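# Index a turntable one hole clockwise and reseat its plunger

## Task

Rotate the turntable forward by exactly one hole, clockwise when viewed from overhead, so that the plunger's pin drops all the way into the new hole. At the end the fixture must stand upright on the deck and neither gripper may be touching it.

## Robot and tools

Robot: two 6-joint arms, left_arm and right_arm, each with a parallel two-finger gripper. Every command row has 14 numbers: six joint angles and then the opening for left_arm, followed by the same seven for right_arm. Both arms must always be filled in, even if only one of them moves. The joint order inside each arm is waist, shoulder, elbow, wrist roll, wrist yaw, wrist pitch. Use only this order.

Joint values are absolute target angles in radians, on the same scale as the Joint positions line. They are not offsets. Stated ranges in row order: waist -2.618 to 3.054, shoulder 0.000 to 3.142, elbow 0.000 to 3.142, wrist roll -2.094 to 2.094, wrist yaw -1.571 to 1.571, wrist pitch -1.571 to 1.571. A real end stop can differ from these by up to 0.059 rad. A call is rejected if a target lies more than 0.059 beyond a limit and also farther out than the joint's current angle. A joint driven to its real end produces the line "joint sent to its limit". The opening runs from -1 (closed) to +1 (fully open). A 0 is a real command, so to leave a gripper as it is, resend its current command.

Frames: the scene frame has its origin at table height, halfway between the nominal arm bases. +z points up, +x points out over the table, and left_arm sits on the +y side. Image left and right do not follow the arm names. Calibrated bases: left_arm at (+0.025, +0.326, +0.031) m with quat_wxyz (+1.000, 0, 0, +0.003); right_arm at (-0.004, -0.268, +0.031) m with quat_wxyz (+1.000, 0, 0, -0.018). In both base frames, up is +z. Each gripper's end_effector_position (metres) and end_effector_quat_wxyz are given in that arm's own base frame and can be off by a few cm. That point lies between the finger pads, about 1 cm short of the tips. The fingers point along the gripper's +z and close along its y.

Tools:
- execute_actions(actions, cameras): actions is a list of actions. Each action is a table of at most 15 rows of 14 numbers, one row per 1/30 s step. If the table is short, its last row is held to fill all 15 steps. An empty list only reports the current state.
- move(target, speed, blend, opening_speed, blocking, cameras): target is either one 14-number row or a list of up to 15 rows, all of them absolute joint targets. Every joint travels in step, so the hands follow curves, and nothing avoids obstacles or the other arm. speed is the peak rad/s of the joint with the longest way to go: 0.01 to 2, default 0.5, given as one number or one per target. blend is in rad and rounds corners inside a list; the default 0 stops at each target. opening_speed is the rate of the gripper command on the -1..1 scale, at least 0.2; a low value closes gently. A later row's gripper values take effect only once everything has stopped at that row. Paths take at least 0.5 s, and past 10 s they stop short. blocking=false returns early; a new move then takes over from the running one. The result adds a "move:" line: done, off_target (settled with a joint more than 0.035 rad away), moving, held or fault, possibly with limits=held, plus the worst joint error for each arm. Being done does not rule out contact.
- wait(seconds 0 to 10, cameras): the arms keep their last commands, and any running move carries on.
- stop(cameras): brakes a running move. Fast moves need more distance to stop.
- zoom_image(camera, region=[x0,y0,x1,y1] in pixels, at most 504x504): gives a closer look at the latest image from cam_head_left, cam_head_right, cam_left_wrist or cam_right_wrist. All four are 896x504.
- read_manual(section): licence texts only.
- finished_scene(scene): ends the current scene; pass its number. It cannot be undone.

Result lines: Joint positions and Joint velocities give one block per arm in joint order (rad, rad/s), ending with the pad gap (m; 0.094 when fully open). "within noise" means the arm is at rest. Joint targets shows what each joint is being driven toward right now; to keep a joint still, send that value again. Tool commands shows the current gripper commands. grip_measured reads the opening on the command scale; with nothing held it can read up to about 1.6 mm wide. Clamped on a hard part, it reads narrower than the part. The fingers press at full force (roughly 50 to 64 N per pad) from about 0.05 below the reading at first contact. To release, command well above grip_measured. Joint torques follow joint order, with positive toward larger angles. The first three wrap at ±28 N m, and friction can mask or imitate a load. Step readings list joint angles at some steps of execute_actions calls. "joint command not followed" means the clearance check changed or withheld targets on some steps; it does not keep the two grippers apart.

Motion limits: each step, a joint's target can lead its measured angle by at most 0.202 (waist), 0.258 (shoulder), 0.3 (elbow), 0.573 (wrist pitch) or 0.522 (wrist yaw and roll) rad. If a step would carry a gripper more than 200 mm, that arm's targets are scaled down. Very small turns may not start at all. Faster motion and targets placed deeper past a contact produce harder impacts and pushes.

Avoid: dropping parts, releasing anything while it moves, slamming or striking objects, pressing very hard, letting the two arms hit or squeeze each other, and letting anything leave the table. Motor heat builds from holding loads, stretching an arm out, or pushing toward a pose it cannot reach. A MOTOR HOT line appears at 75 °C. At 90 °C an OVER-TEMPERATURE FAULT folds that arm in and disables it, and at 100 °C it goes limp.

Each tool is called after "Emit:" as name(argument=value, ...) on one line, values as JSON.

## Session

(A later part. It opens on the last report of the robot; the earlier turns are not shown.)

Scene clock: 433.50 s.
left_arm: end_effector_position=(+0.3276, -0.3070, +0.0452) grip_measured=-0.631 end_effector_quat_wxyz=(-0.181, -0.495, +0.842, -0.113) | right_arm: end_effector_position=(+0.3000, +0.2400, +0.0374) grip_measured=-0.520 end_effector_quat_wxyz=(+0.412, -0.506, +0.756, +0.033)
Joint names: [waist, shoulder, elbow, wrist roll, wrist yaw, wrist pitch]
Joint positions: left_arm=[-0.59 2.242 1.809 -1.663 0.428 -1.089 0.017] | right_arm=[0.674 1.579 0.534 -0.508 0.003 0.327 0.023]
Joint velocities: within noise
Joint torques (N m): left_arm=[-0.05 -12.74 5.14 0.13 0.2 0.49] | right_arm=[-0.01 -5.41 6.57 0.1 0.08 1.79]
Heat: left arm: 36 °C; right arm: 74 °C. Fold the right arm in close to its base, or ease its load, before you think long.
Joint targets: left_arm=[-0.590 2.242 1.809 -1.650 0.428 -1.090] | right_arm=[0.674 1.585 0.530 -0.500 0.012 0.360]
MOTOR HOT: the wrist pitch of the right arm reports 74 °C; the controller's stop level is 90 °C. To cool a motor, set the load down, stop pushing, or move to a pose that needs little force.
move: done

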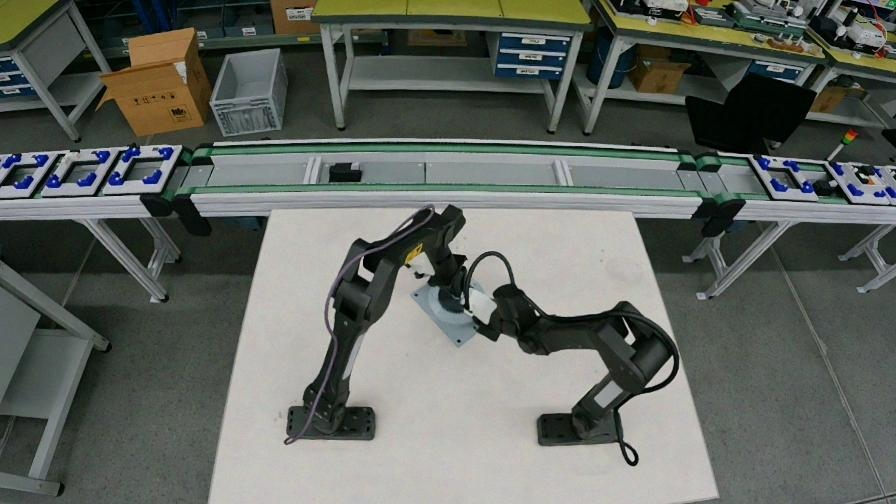

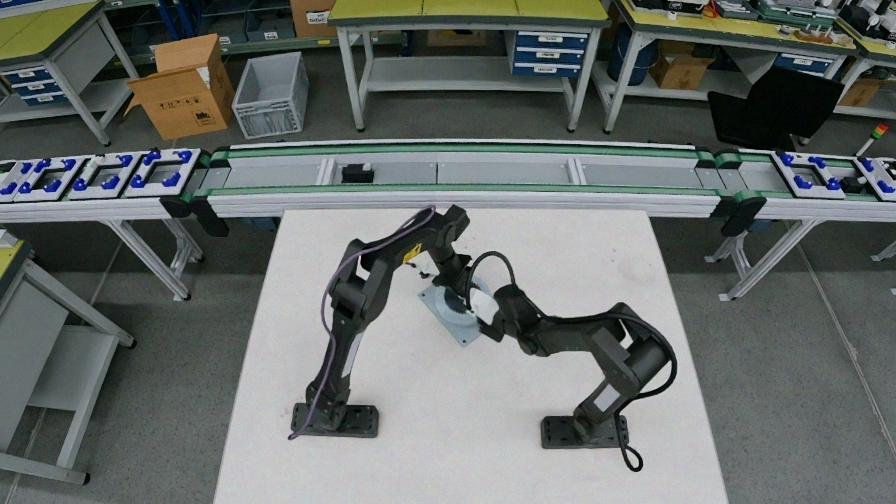

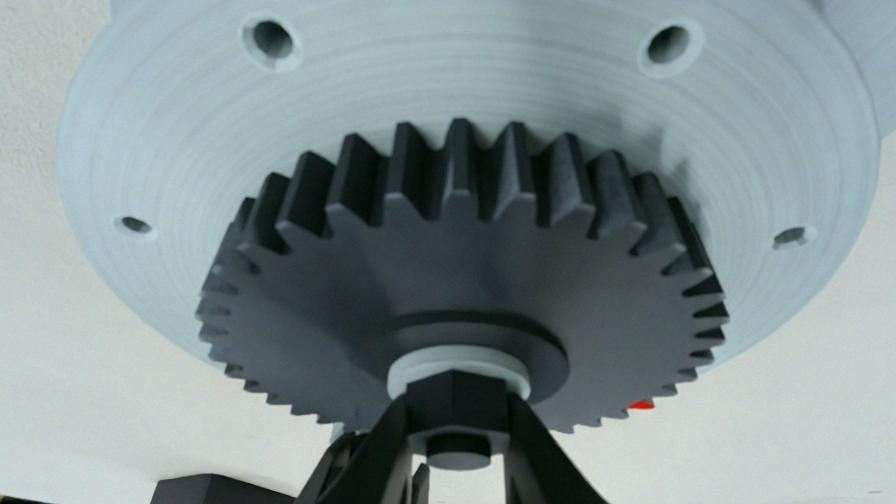

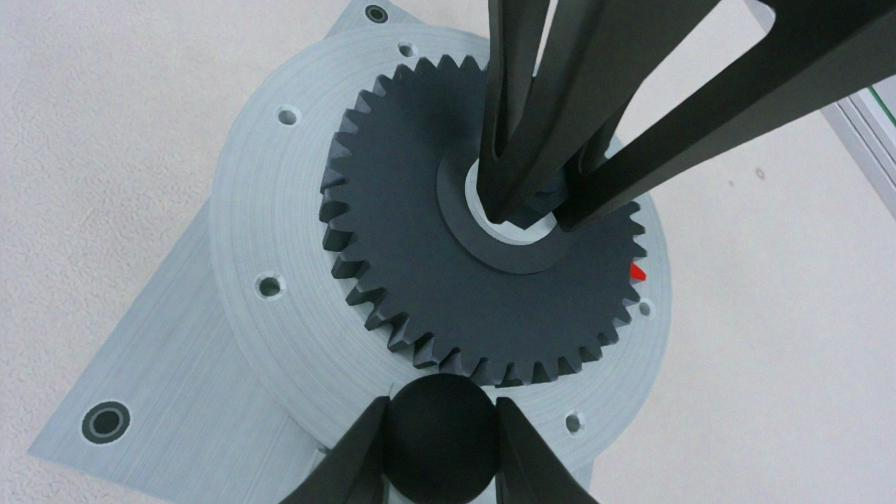

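Emit:
move(target=[-0.590,2.242,1.809,-1.65,0.428,-1.09,-0.9,0.674,1.59,0.528,-0.505,0.006,0.332,-0.2], opening_speed=1)

Emit:
move(target=[-0.600,2.138,1.58,-1.9,0.410,-0.88,-0.9,0.674,1.59,0.528,-0.505,0.006,0.332,-0.2], speed=0.25)

Scene clock: 443.27 s.
left_arm: end_effector_position=(+0.3276, -0.3070, +0.0452) grip_measured=-0.631 end_effector_quat_wxyz=(-0.181, -0.495, +0.842, -0.113) | right_arm: end_effector_position=(+0.2999, +0.2403, +0.0373) grip_measured=-0.202 end_effector_quat_wxyz=(+0.413, -0.507, +0.756, +0.033)
Joint names: [waist, shoulder, elbow, wrist roll, wrist yaw, wrist pitch]
Joint positions: left_arm=[-0.59 2.242 1.809 -1.664 0.428 -1.089 0.017] | right_arm=[0.674 1.579 0.534 -0.508 0.002 0.329 0.037]
Joint velocities: within noise
Joint torques (N m): left_arm=[0.01 -12.78 5.14 0.17 0.21 0.49] | right_arm=[-0.05 -5.09 6.45 0.05 0.02 1.54]
Heat: left arm: 37 °C; right arm: 65 °C.
Joint targets: left_arm=[-0.590 2.242 1.809 -1.650 0.428 -1.090] | right_arm=[0.674 1.590 0.528 -0.505 0.006 0.332]
MOTOR HOT: cleared for the motors of the right arm.
move: done

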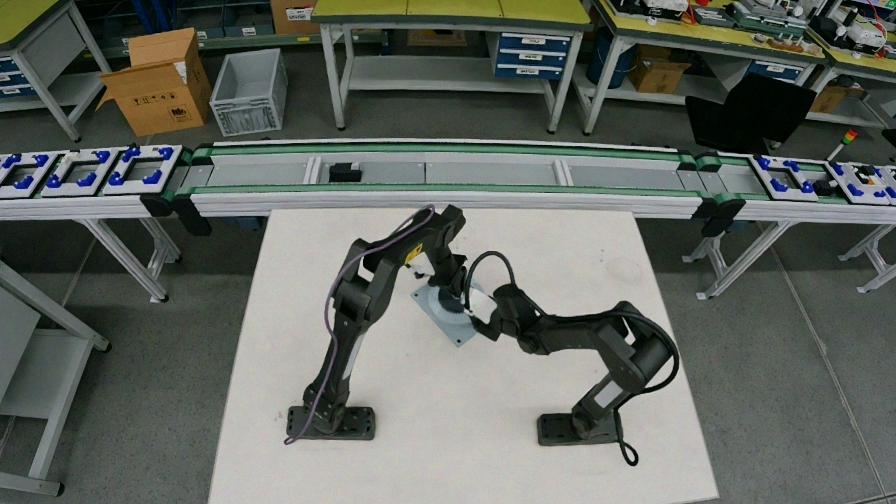

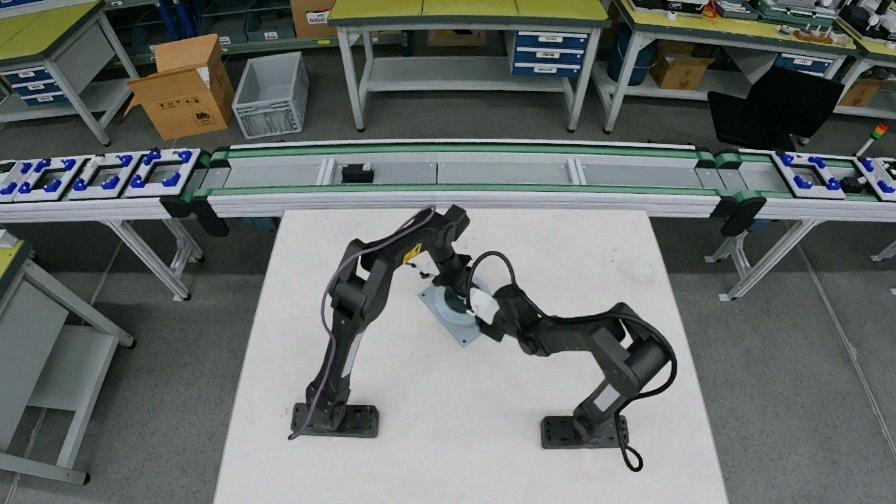

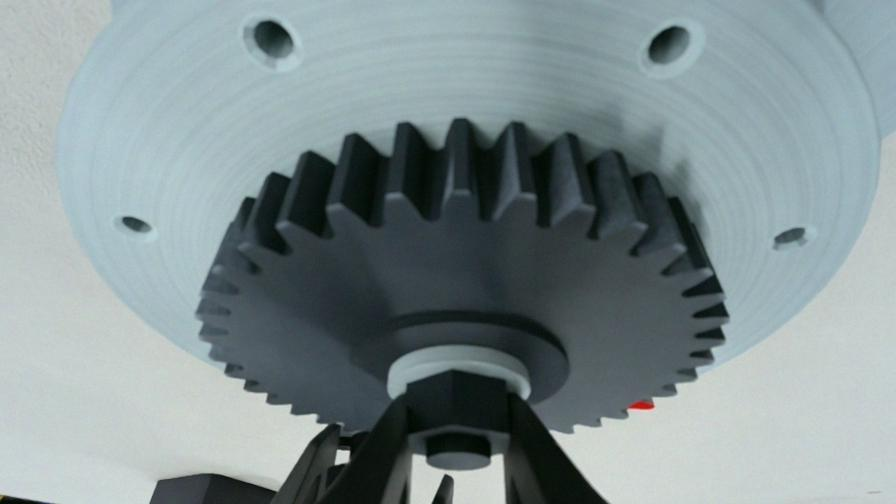

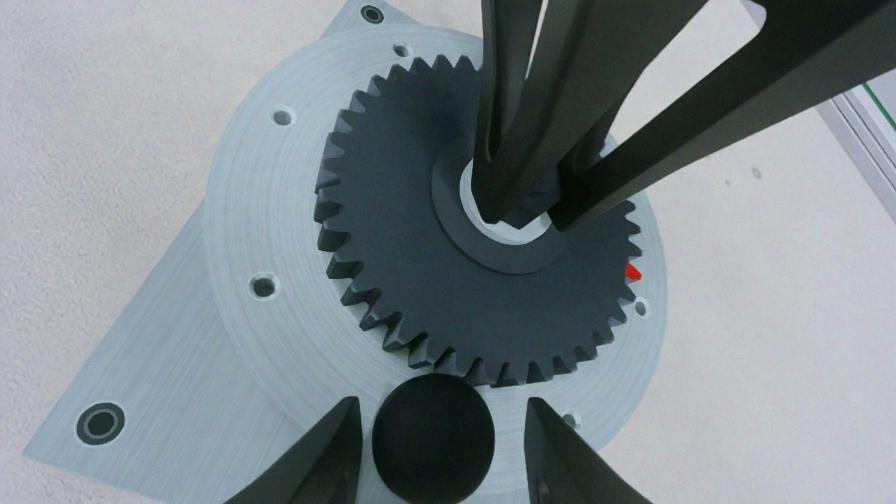

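Scene clock: 444.73 s.
left_arm: end_effector_position=(+0.3278, -0.3064, +0.0439) grip_measured=-0.631 end_effector_quat_wxyz=(-0.169, -0.561, +0.796, -0.151) | right_arm: end_effector_position=(+0.2999, +0.2403, +0.0373) grip_measured=-0.202 end_effector_quat_wxyz=(+0.413, -0.507, +0.756, +0.033)
Joint names: [waist, shoulder, elbow, wrist roll, wrist yaw, wrist pitch]
Joint positions: left_arm=[-0.59 2.132 1.615 -1.854 0.424 -0.882 0.017] | right_arm=[0.674 1.579 0.534 -0.508 0.002 0.329 0.037]
Joint velocities: within noise
Joint torques (N m): left_arm=[-0.88 -11.48 2.67 -0.52 0.09 0.78] | right_arm=[-0.05 -5.07 6.48 0.06 0.02 1.53]
Heat: left arm: 37 °C; right arm: 64 °C.
Joint targets: left_arm=[-0.600 2.138 1.580 -1.900 0.410 -0.880] | right_arm=[0.674 1.590 0.528 -0.505 0.006 0.332]
move: off_target (left_arm); left_arm: the wrist roll is farthest, 0.046 rad from its target

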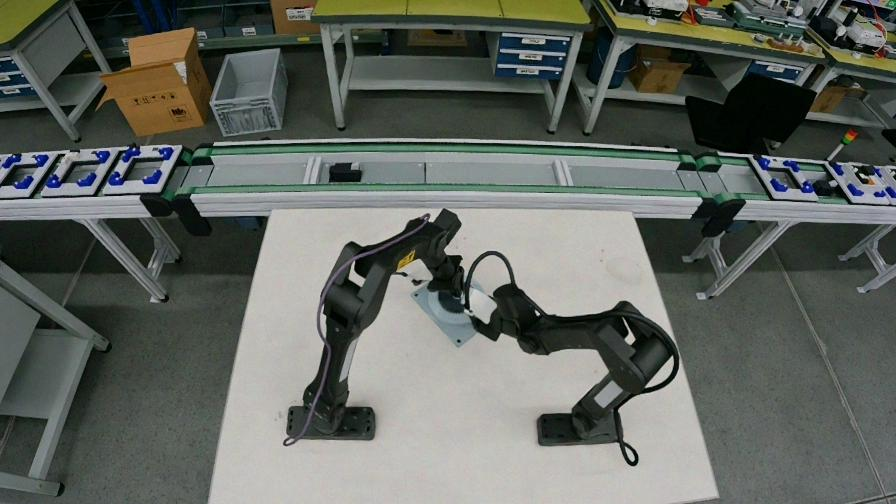

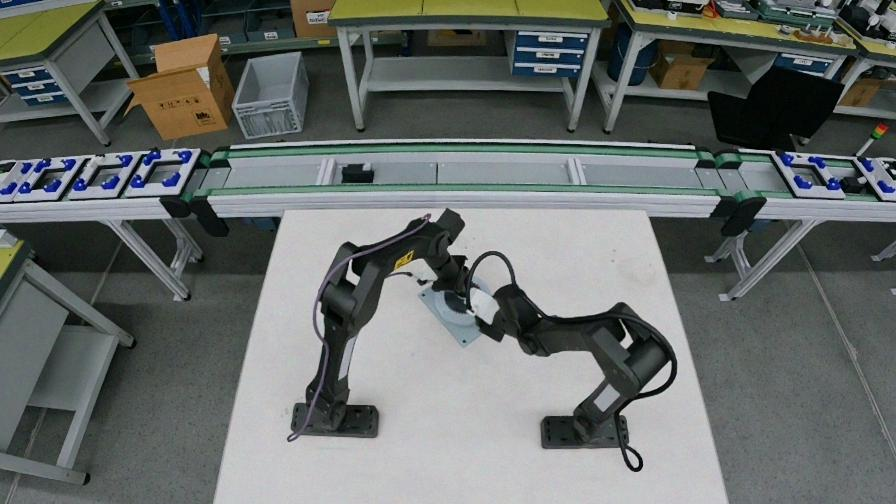

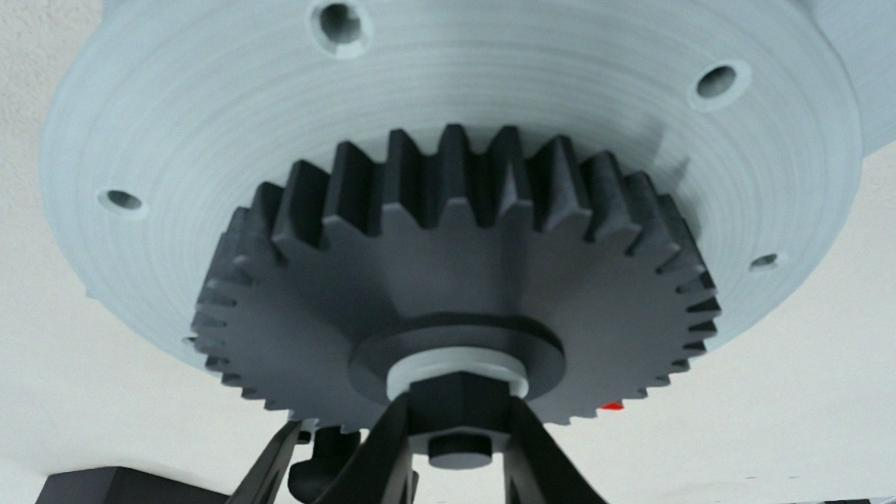

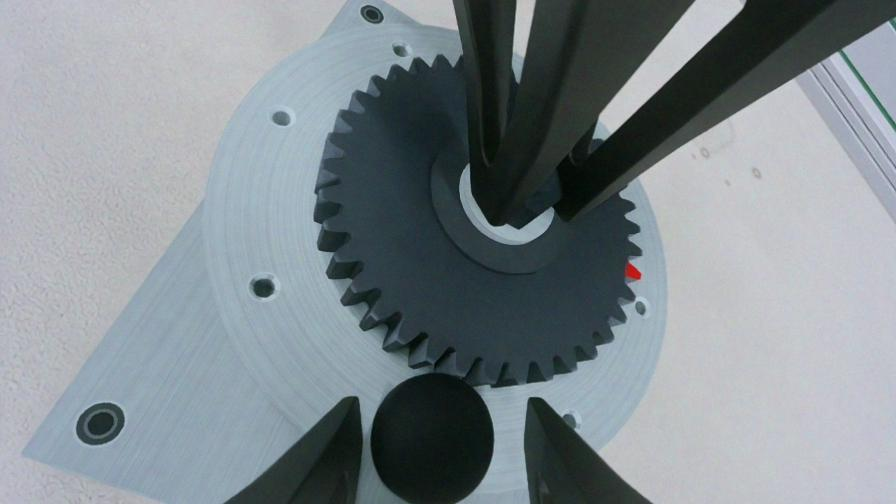

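Emit:
zoom_image(camera="cam_right_wrist", region=[400, 120, 660, 300])

Emit:
zoom_image(camera="cam_left_wrist", region=[340, 320, 600, 500])

Scaled by 1.938 from the camera's 896x504 image, which has a finer 1280x720 frame.

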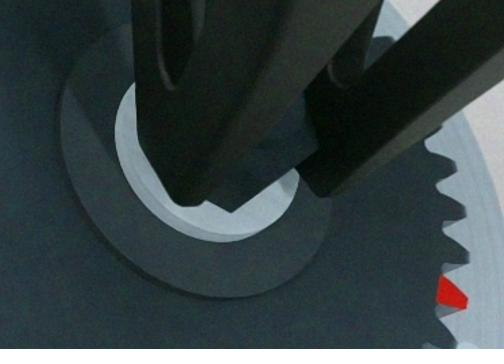

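Scaled by 1.938 from the camera's 896x504 image, which has a finer 1280x720 frame.

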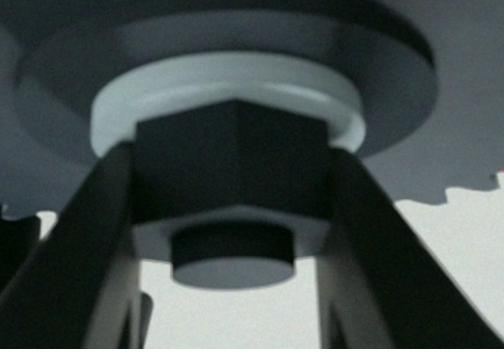

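Emit:
move(target=[[-0.592,2.136,1.605,-1.862,0.42,-0.882,-0.9,0.685,1.603,0.512,-0.505,0.01,0.36,-0.2],[-0.592,2.136,1.605,-1.862,0.42,-0.882,-0.9,0.685,1.603,0.512,-0.505,0.01,0.36,-0.8]], speed=0.3, opening_speed=1)

Emit:
move(target=[-0.592,2.136,1.605,-1.862,0.42,-0.882,-0.9,0.685,1.42,0.67,-0.505,0.01,0.75,-0.8], speed=0.6)

Scene clock: 487.73 s.
left_arm: end_effector_position=(+0.3278, -0.3064, +0.0438) grip_measured=-0.631 end_effector_quat_wxyz=(-0.168, -0.558, +0.798, -0.151) | right_arm: end_effector_position=(+0.2995, +0.2410, +0.0358) grip_measured=-0.521 end_effector_quat_wxyz=(+0.418, -0.506, +0.754, +0.033)
Joint names: [waist, shoulder, elbow, wrist roll, wrist yaw, wrist pitch]
Joint positions: left_arm=[-0.59 2.132 1.615 -1.847 0.424 -0.882 0.017] | right_arm=[0.677 1.588 0.521 -0.508 0.005 0.361 0.023]
Joint velocities: within noise
Joint torques (N m): left_arm=[-0.24 -11.64 4.51 -0.15 0.17 0.74] | right_arm=[0.66 -4.72 6.09 0.06 0.04 1.52]
Heat: left arm: 36 °C; right arm: 56 °C.
Joint targets: left_arm=[-0.592 2.136 1.605 -1.862 0.420 -0.882] | right_arm=[0.685 1.603 0.512 -0.505 0.010 0.360]
move: done

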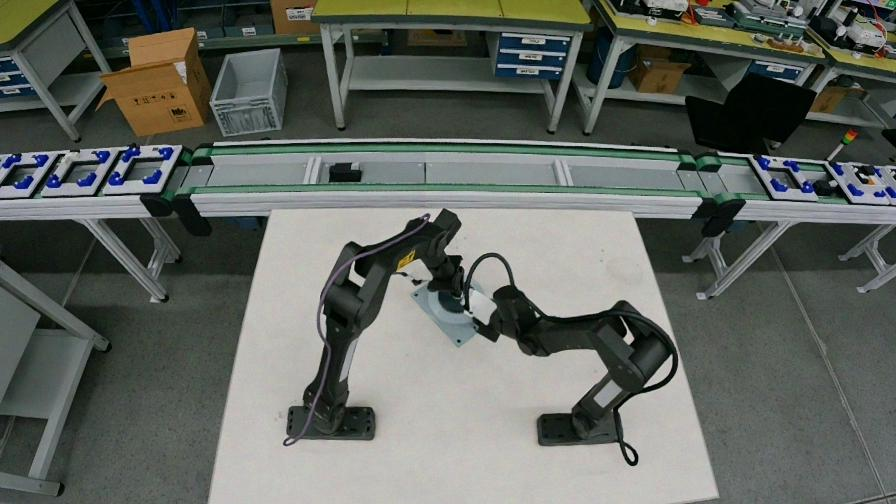

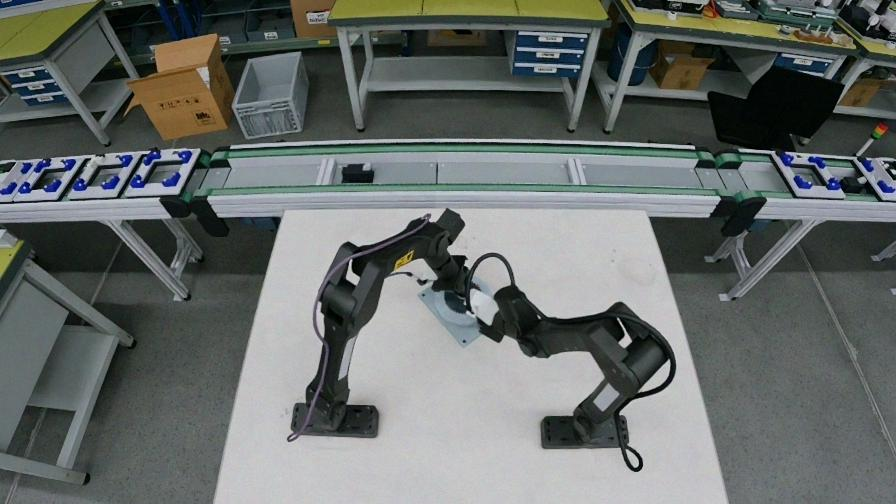

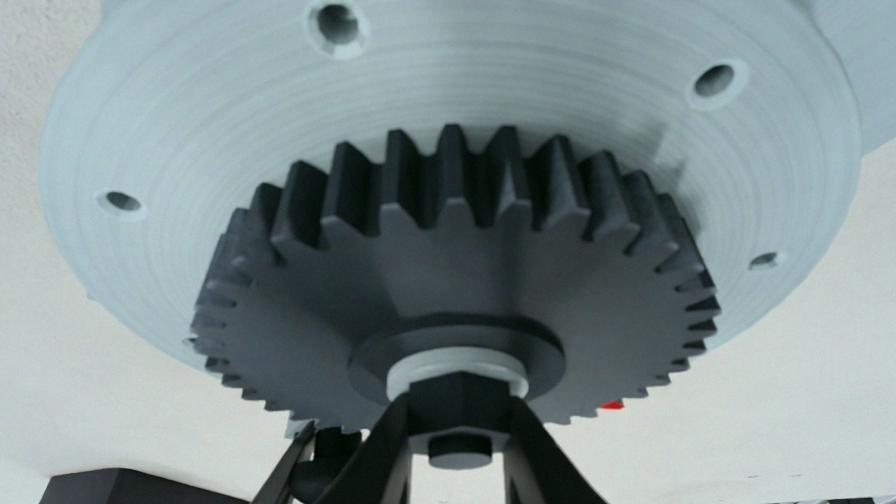

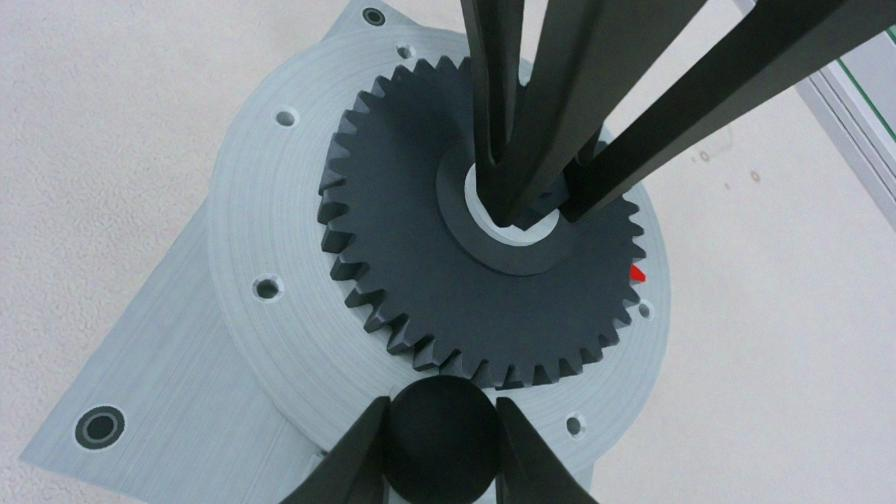

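Scene clock: 488.80 s.
left_arm: end_effector_position=(+0.3279, -0.3064, +0.0439) grip_measured=-0.631 end_effector_quat_wxyz=(-0.169, -0.560, +0.797, -0.151) | right_arm: end_effector_position=(+0.3023, +0.2431, +0.0461) grip_measured=-0.521 end_effector_quat_wxyz=(+0.427, -0.504, +0.750, +0.034)
Joint names: [waist, shoulder, elbow, wrist roll, wrist yaw, wrist pitch]
Joint positions: left_arm=[-0.589 2.132 1.615 -1.852 0.425 -0.881 0.017] | right_arm=[0.677 1.563 0.534 -0.508 0.006 0.344 0.023]
Joint velocities: within noise
Joint torques (N m): left_arm=[-0.23 -11.63 4.53 -0.1 0.16 0.75] | right_arm=[0.58 -16.31 19.36 0.04 0.02 4.86]
Heat: left arm: 36 °C; right arm: 57 °C.
Joint targets: left_arm=[-0.592 2.136 1.605 -1.862 0.420 -0.882] | right_arm=[0.684 1.433 0.658 -0.505 0.010 0.713]
move: off_target (right_arm); right_arm: the wrist pitch is farthest, 0.406 rad from its target

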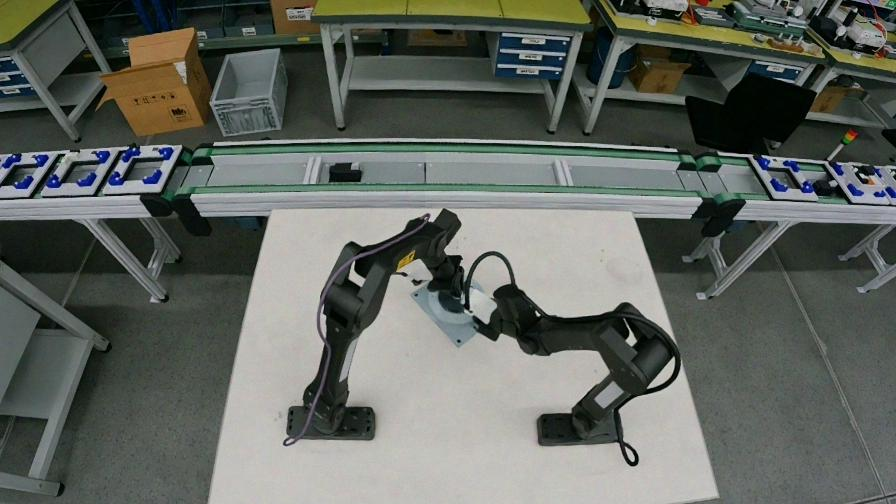

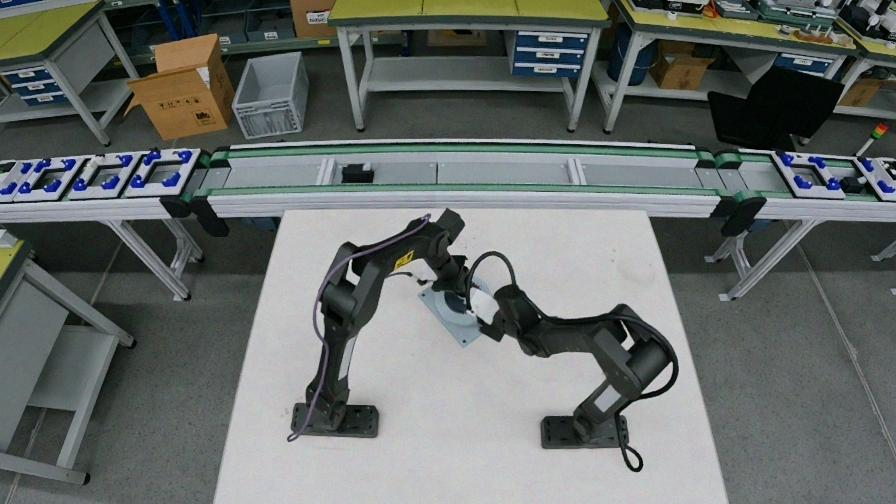

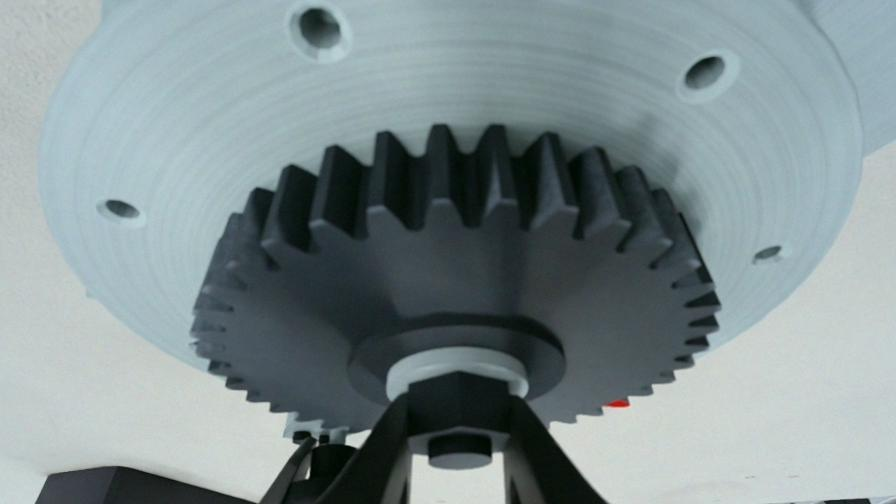

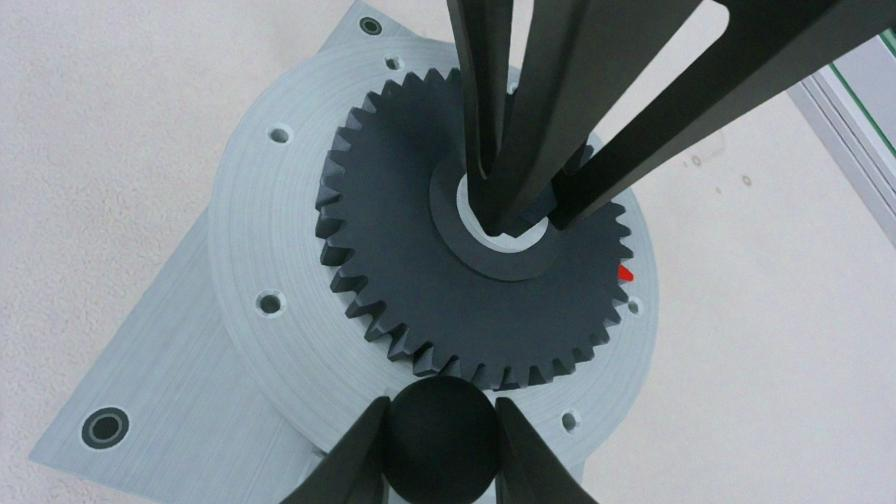

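Emit:
move(target=[[-0.588,2.269,1.834,-1.58,0.437,-1.123,-0.9,0.684,1.433,0.658,-0.505,0.01,0.713,-0.8],[-0.590,2.396,2.050,-1.293,0.430,-1.333,-0.9,0.684,1.433,0.658,-0.505,0.01,0.713,-0.8],[-0.600,2.510,2.252,-1.076,0.401,-1.509,-0.9,0.684,1.433,0.658,-0.505,0.01,0.713,-0.8]], speed=0.5, blend=0.1)

Emit:
move(target=[-0.600,2.510,2.252,-1.076,0.401,-1.509,-0.9,0.685,1.585,0.532,-0.505,0.01,0.38,-0.8], speed=0.5)

Scene clock: 501.93 s.
left_arm: end_effector_position=(+0.3257, -0.3041, +0.0462) grip_measured=-0.631 end_effector_quat_wxyz=(-0.208, -0.256, +0.941, -0.072) | right_arm: end_effector_position=(+0.3022, +0.2430, +0.0460) grip_measured=-0.521 end_effector_quat_wxyz=(+0.426, -0.504, +0.751, +0.034)
Joint names: [waist, shoulder, elbow, wrist roll, wrist yaw, wrist pitch]
Joint positions: left_arm=[-0.593 2.481 2.225 -1.088 0.409 -1.488 0.017] | right_arm=[0.677 1.563 0.534 -0.508 0.006 0.342 0.023]
Joint velocities: within noise
Joint torques (N m): left_arm=[-0.53 -11.63 7.09 0.18 0.11 -0.21] | right_arm=[0.55 -16.34 19.32 0.05 0.03 4.89]
Heat: left arm: 36 °C; right arm: 71 °C.
Joint targets: left_arm=[-0.600 2.510 2.252 -1.076 0.401 -1.509] | right_arm=[0.684 1.433 0.658 -0.505 0.010 0.713]
move: off_target (right_arm); right_arm: the wrist pitch is farthest, 0.371 rad from its target

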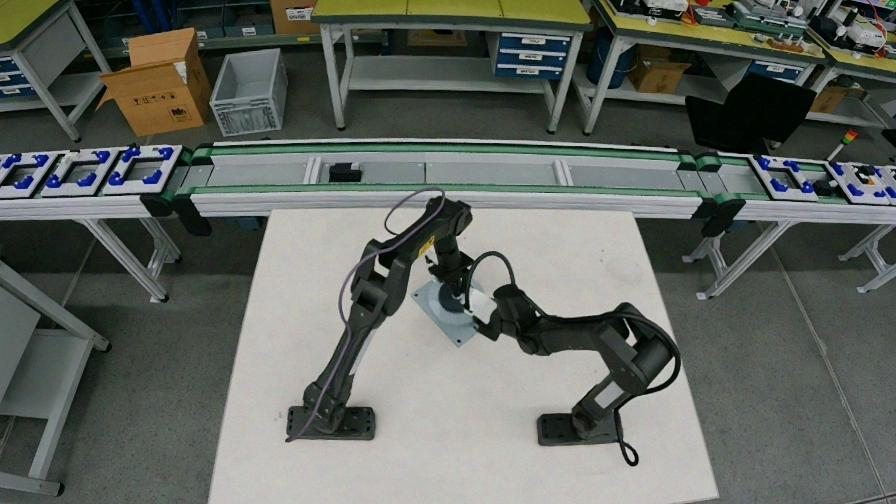

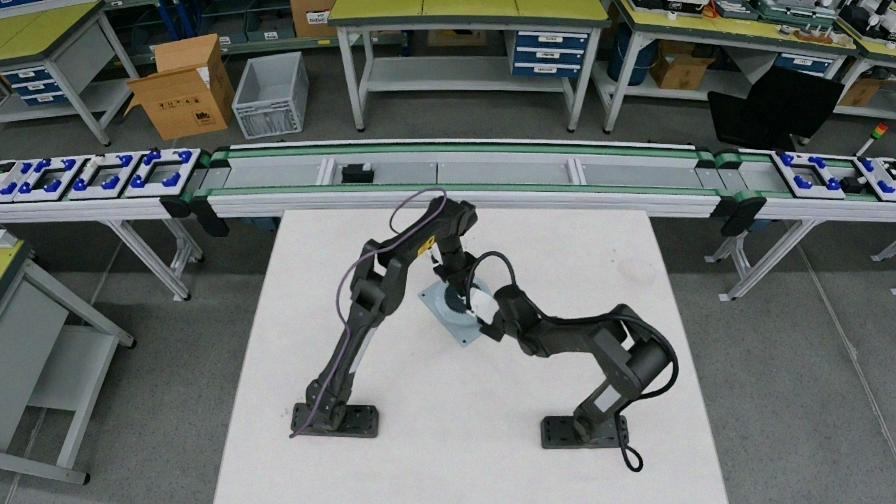

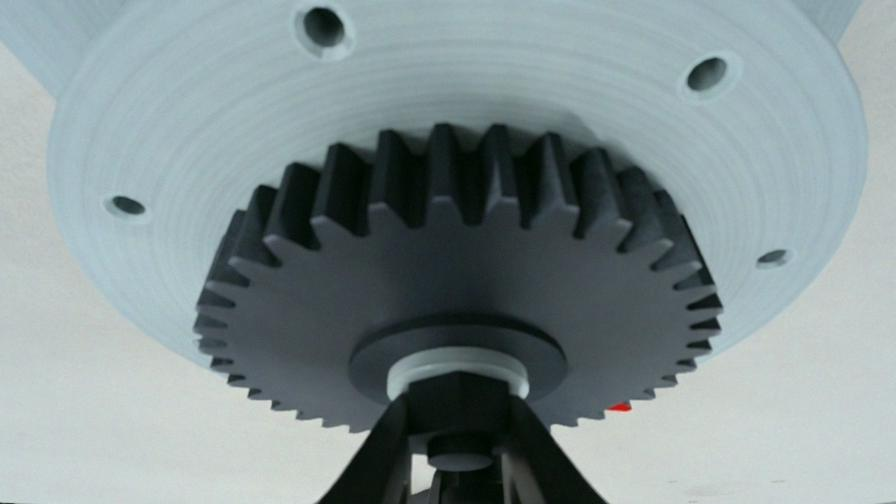

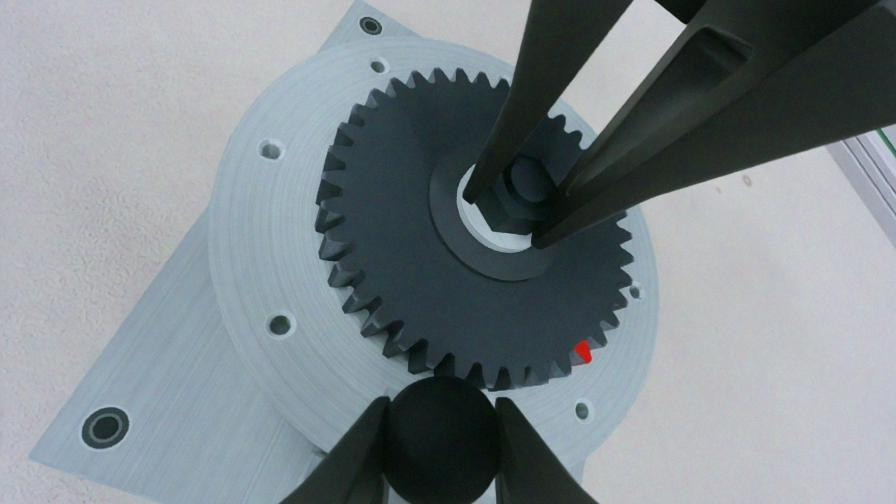

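Scene clock: 502.90 s.
left_arm: end_effector_position=(+0.3256, -0.3040, +0.0462) grip_measured=-0.631 end_effector_quat_wxyz=(-0.208, -0.255, +0.942, -0.071) | right_arm: end_effector_position=(+0.2999, +0.2411, +0.0404) grip_measured=-0.521 end_effector_quat_wxyz=(+0.417, -0.506, +0.754, +0.033)
Joint names: [waist, shoulder, elbow, wrist roll, wrist yaw, wrist pitch]
Joint positions: left_arm=[-0.593 2.481 2.225 -1.087 0.409 -1.489 0.017] | right_arm=[0.677 1.571 0.532 -0.508 0.006 0.331 0.023]
Joint velocities: within noise
Joint torques (N m): left_arm=[-0.53 -11.6 7.08 0.14 0.12 -0.21] | right_arm=[0.68 -4.77 6.95 0.06 0.02 1.95]
Heat: left arm: 36 °C; right arm: 71 °C.
Joint targets: left_arm=[-0.600 2.510 2.252 -1.076 0.401 -1.509] | right_arm=[0.685 1.585 0.532 -0.505 0.010 0.380]
move: off_target (right_arm); right_arm: the wrist pitch is farthest, 0.049 rad from its target

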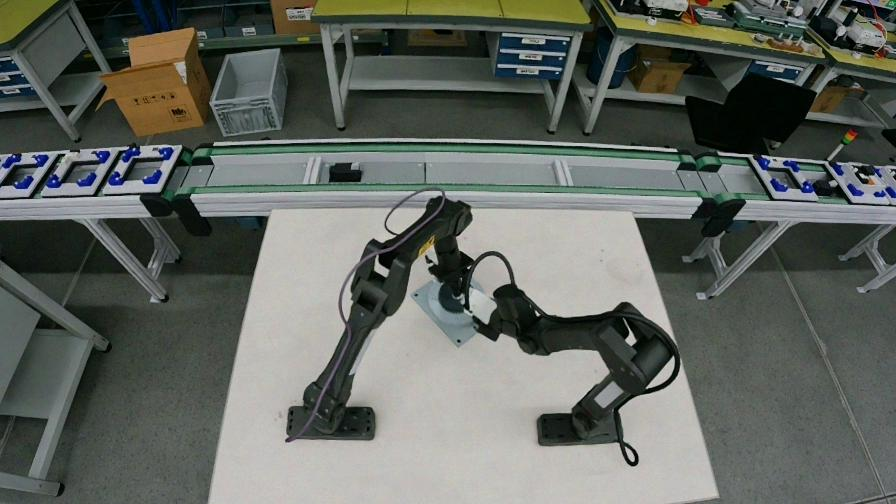

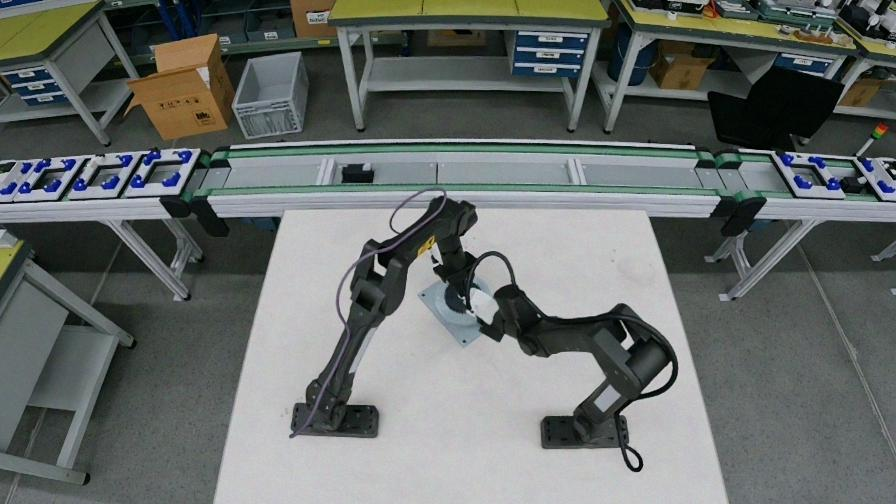

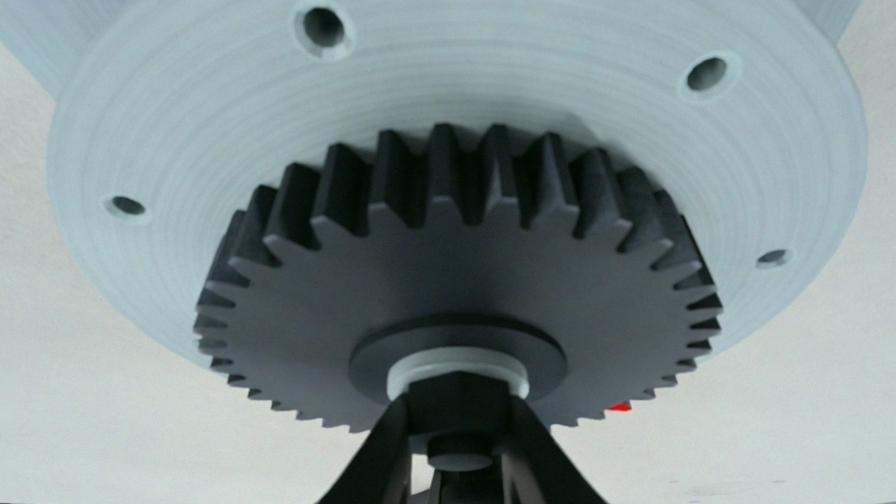

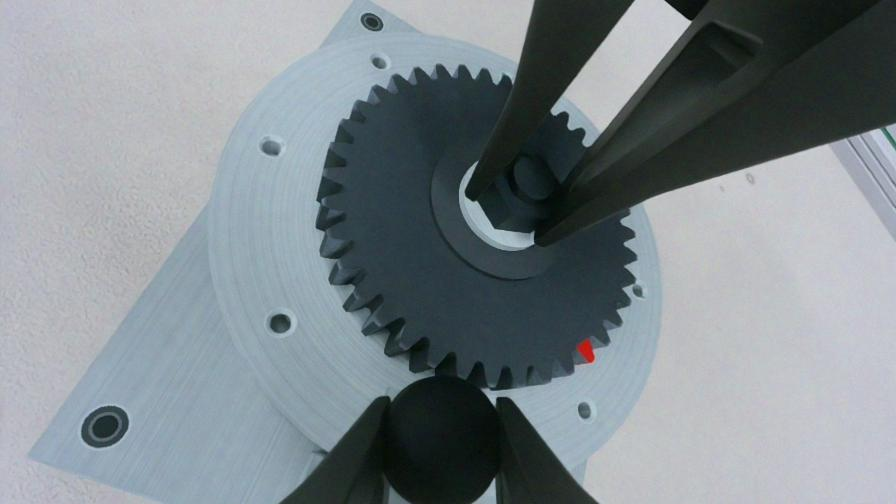

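Emit:
move(target=[[-0.600,2.510,2.252,-1.076,0.401,-1.509,-0.9,0.685,1.606,0.53,-0.505,0.01,0.37,-0.8],[-0.6025,2.537,2.295,-1.042,0.395,-1.54,-0.9,0.685,1.606,0.53,-0.505,0.01,0.37,-0.8]], speed=0.3, blend=0.03, cameras=["cam_right_wrist"])

Emit:
move(target=[-0.605,2.562,2.337,-1.007,0.388,-1.569,-0.9,0.685,1.606,0.53,-0.505,0.01,0.37,-0.8], speed=0.3, cameras=["cam_right_wrist","cam_left_wrist"])

Scene clock: 521.80 s.
left_arm: end_effector_position=(+0.3256, -0.3039, +0.0461) grip_measured=-0.631 end_effector_quat_wxyz=(-0.212, -0.248, +0.943, -0.067) | right_arm: end_effector_position=(+0.2999, +0.2411, +0.0397) grip_measured=-0.521 end_effector_quat_wxyz=(+0.417, -0.506, +0.754, +0.033)
Joint names: [waist, shoulder, elbow, wrist roll, wrist yaw, wrist pitch]
Joint positions: left_arm=[-0.593 2.507 2.268 -1.067 0.409 -1.524 0.017] | right_arm=[0.677 1.573 0.532 -0.508 0.006 0.333 0.023]
Joint velocities: within noise
Joint torques (N m): left_arm=[-0.72 -11.58 7.1 0.3 0.08 -0.16] | right_arm=[0.64 -3.32 6.87 0.05 0.02 1.84]
Heat: left arm: 36 °C; right arm: 63 °C.
Joint targets: left_arm=[-0.602 2.537 2.295 -1.042 0.395 -1.540] | right_arm=[0.685 1.606 0.530 -0.505 0.010 0.370]
move: off_target (right_arm); blend cut to 0.0105 rad at target 1; right_arm: the wrist pitch is farthest, 0.037 rad from its target
Images, in order (width x height): cam_right_wrist 896x504.

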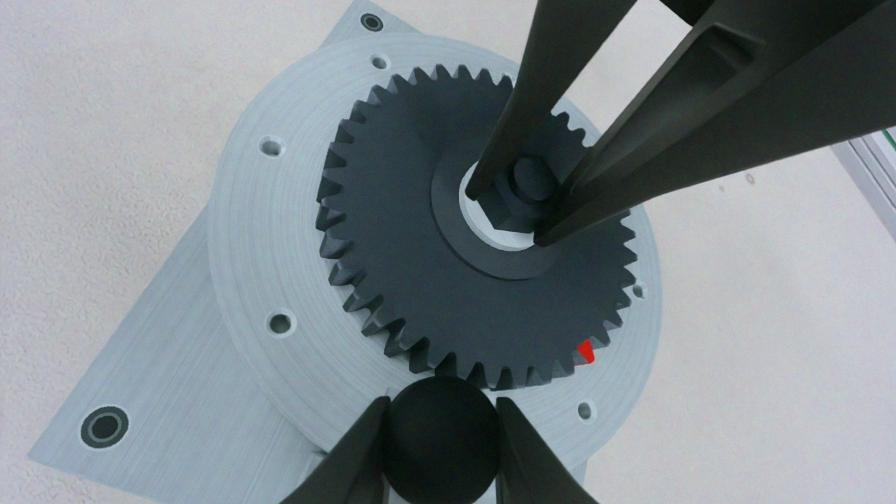

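Scene clock: 522.63 s.
left_arm: end_effector_position=(+0.3261, -0.3037, +0.0462) grip_measured=-0.631 end_effector_quat_wxyz=(-0.214, -0.234, +0.946, -0.063) | right_arm: end_effector_position=(+0.3005, +0.2417, +0.0398) grip_measured=-0.521 end_effector_quat_wxyz=(+0.418, -0.506, +0.754, +0.033)
Joint names: [waist, shoulder, elbow, wrist roll, wrist yaw, wrist pitch]
Joint positions: left_arm=[-0.594 2.53 2.311 -1.036 0.404 -1.557 0.017] | right_arm=[0.677 1.576 0.532 -0.508 0.006 0.34 0.023]
Joint velocities: within noise
Joint torques (N m): left_arm=[-0.9 -11.58 6.99 0.35 0.05 -0.17] | right_arm=[0.66 -3.67 6.82 0.05 0.02 1.79]
Heat: left arm: 36 °C; right arm: 62 °C.
Joint targets: left_arm=[-0.605 2.562 2.337 -1.007 0.388 -1.569] | right_arm=[0.685 1.606 0.530 -0.505 0.010 0.370]
move: done
Images, in order (width x height): cam_left_wrist 896x504, cam_right_wrist 896x504.

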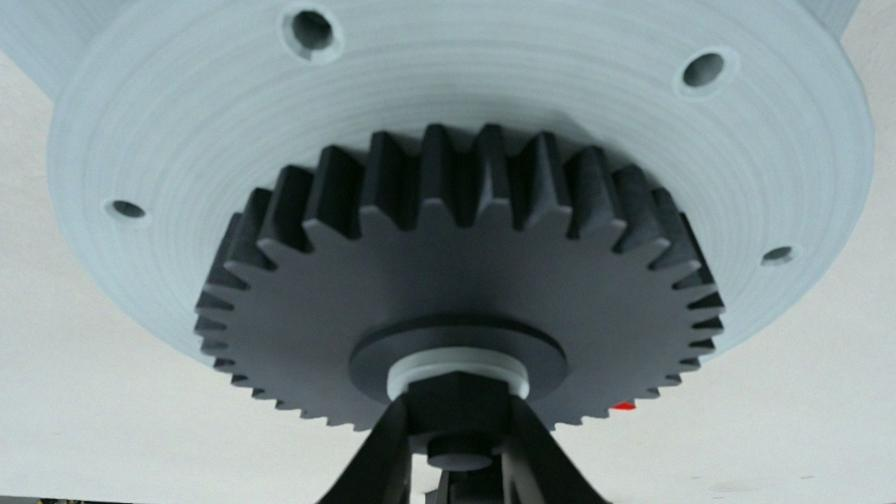

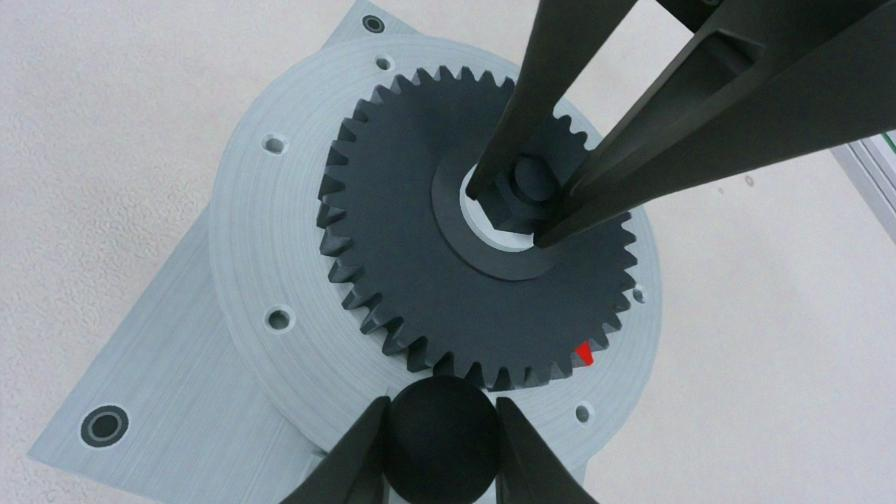

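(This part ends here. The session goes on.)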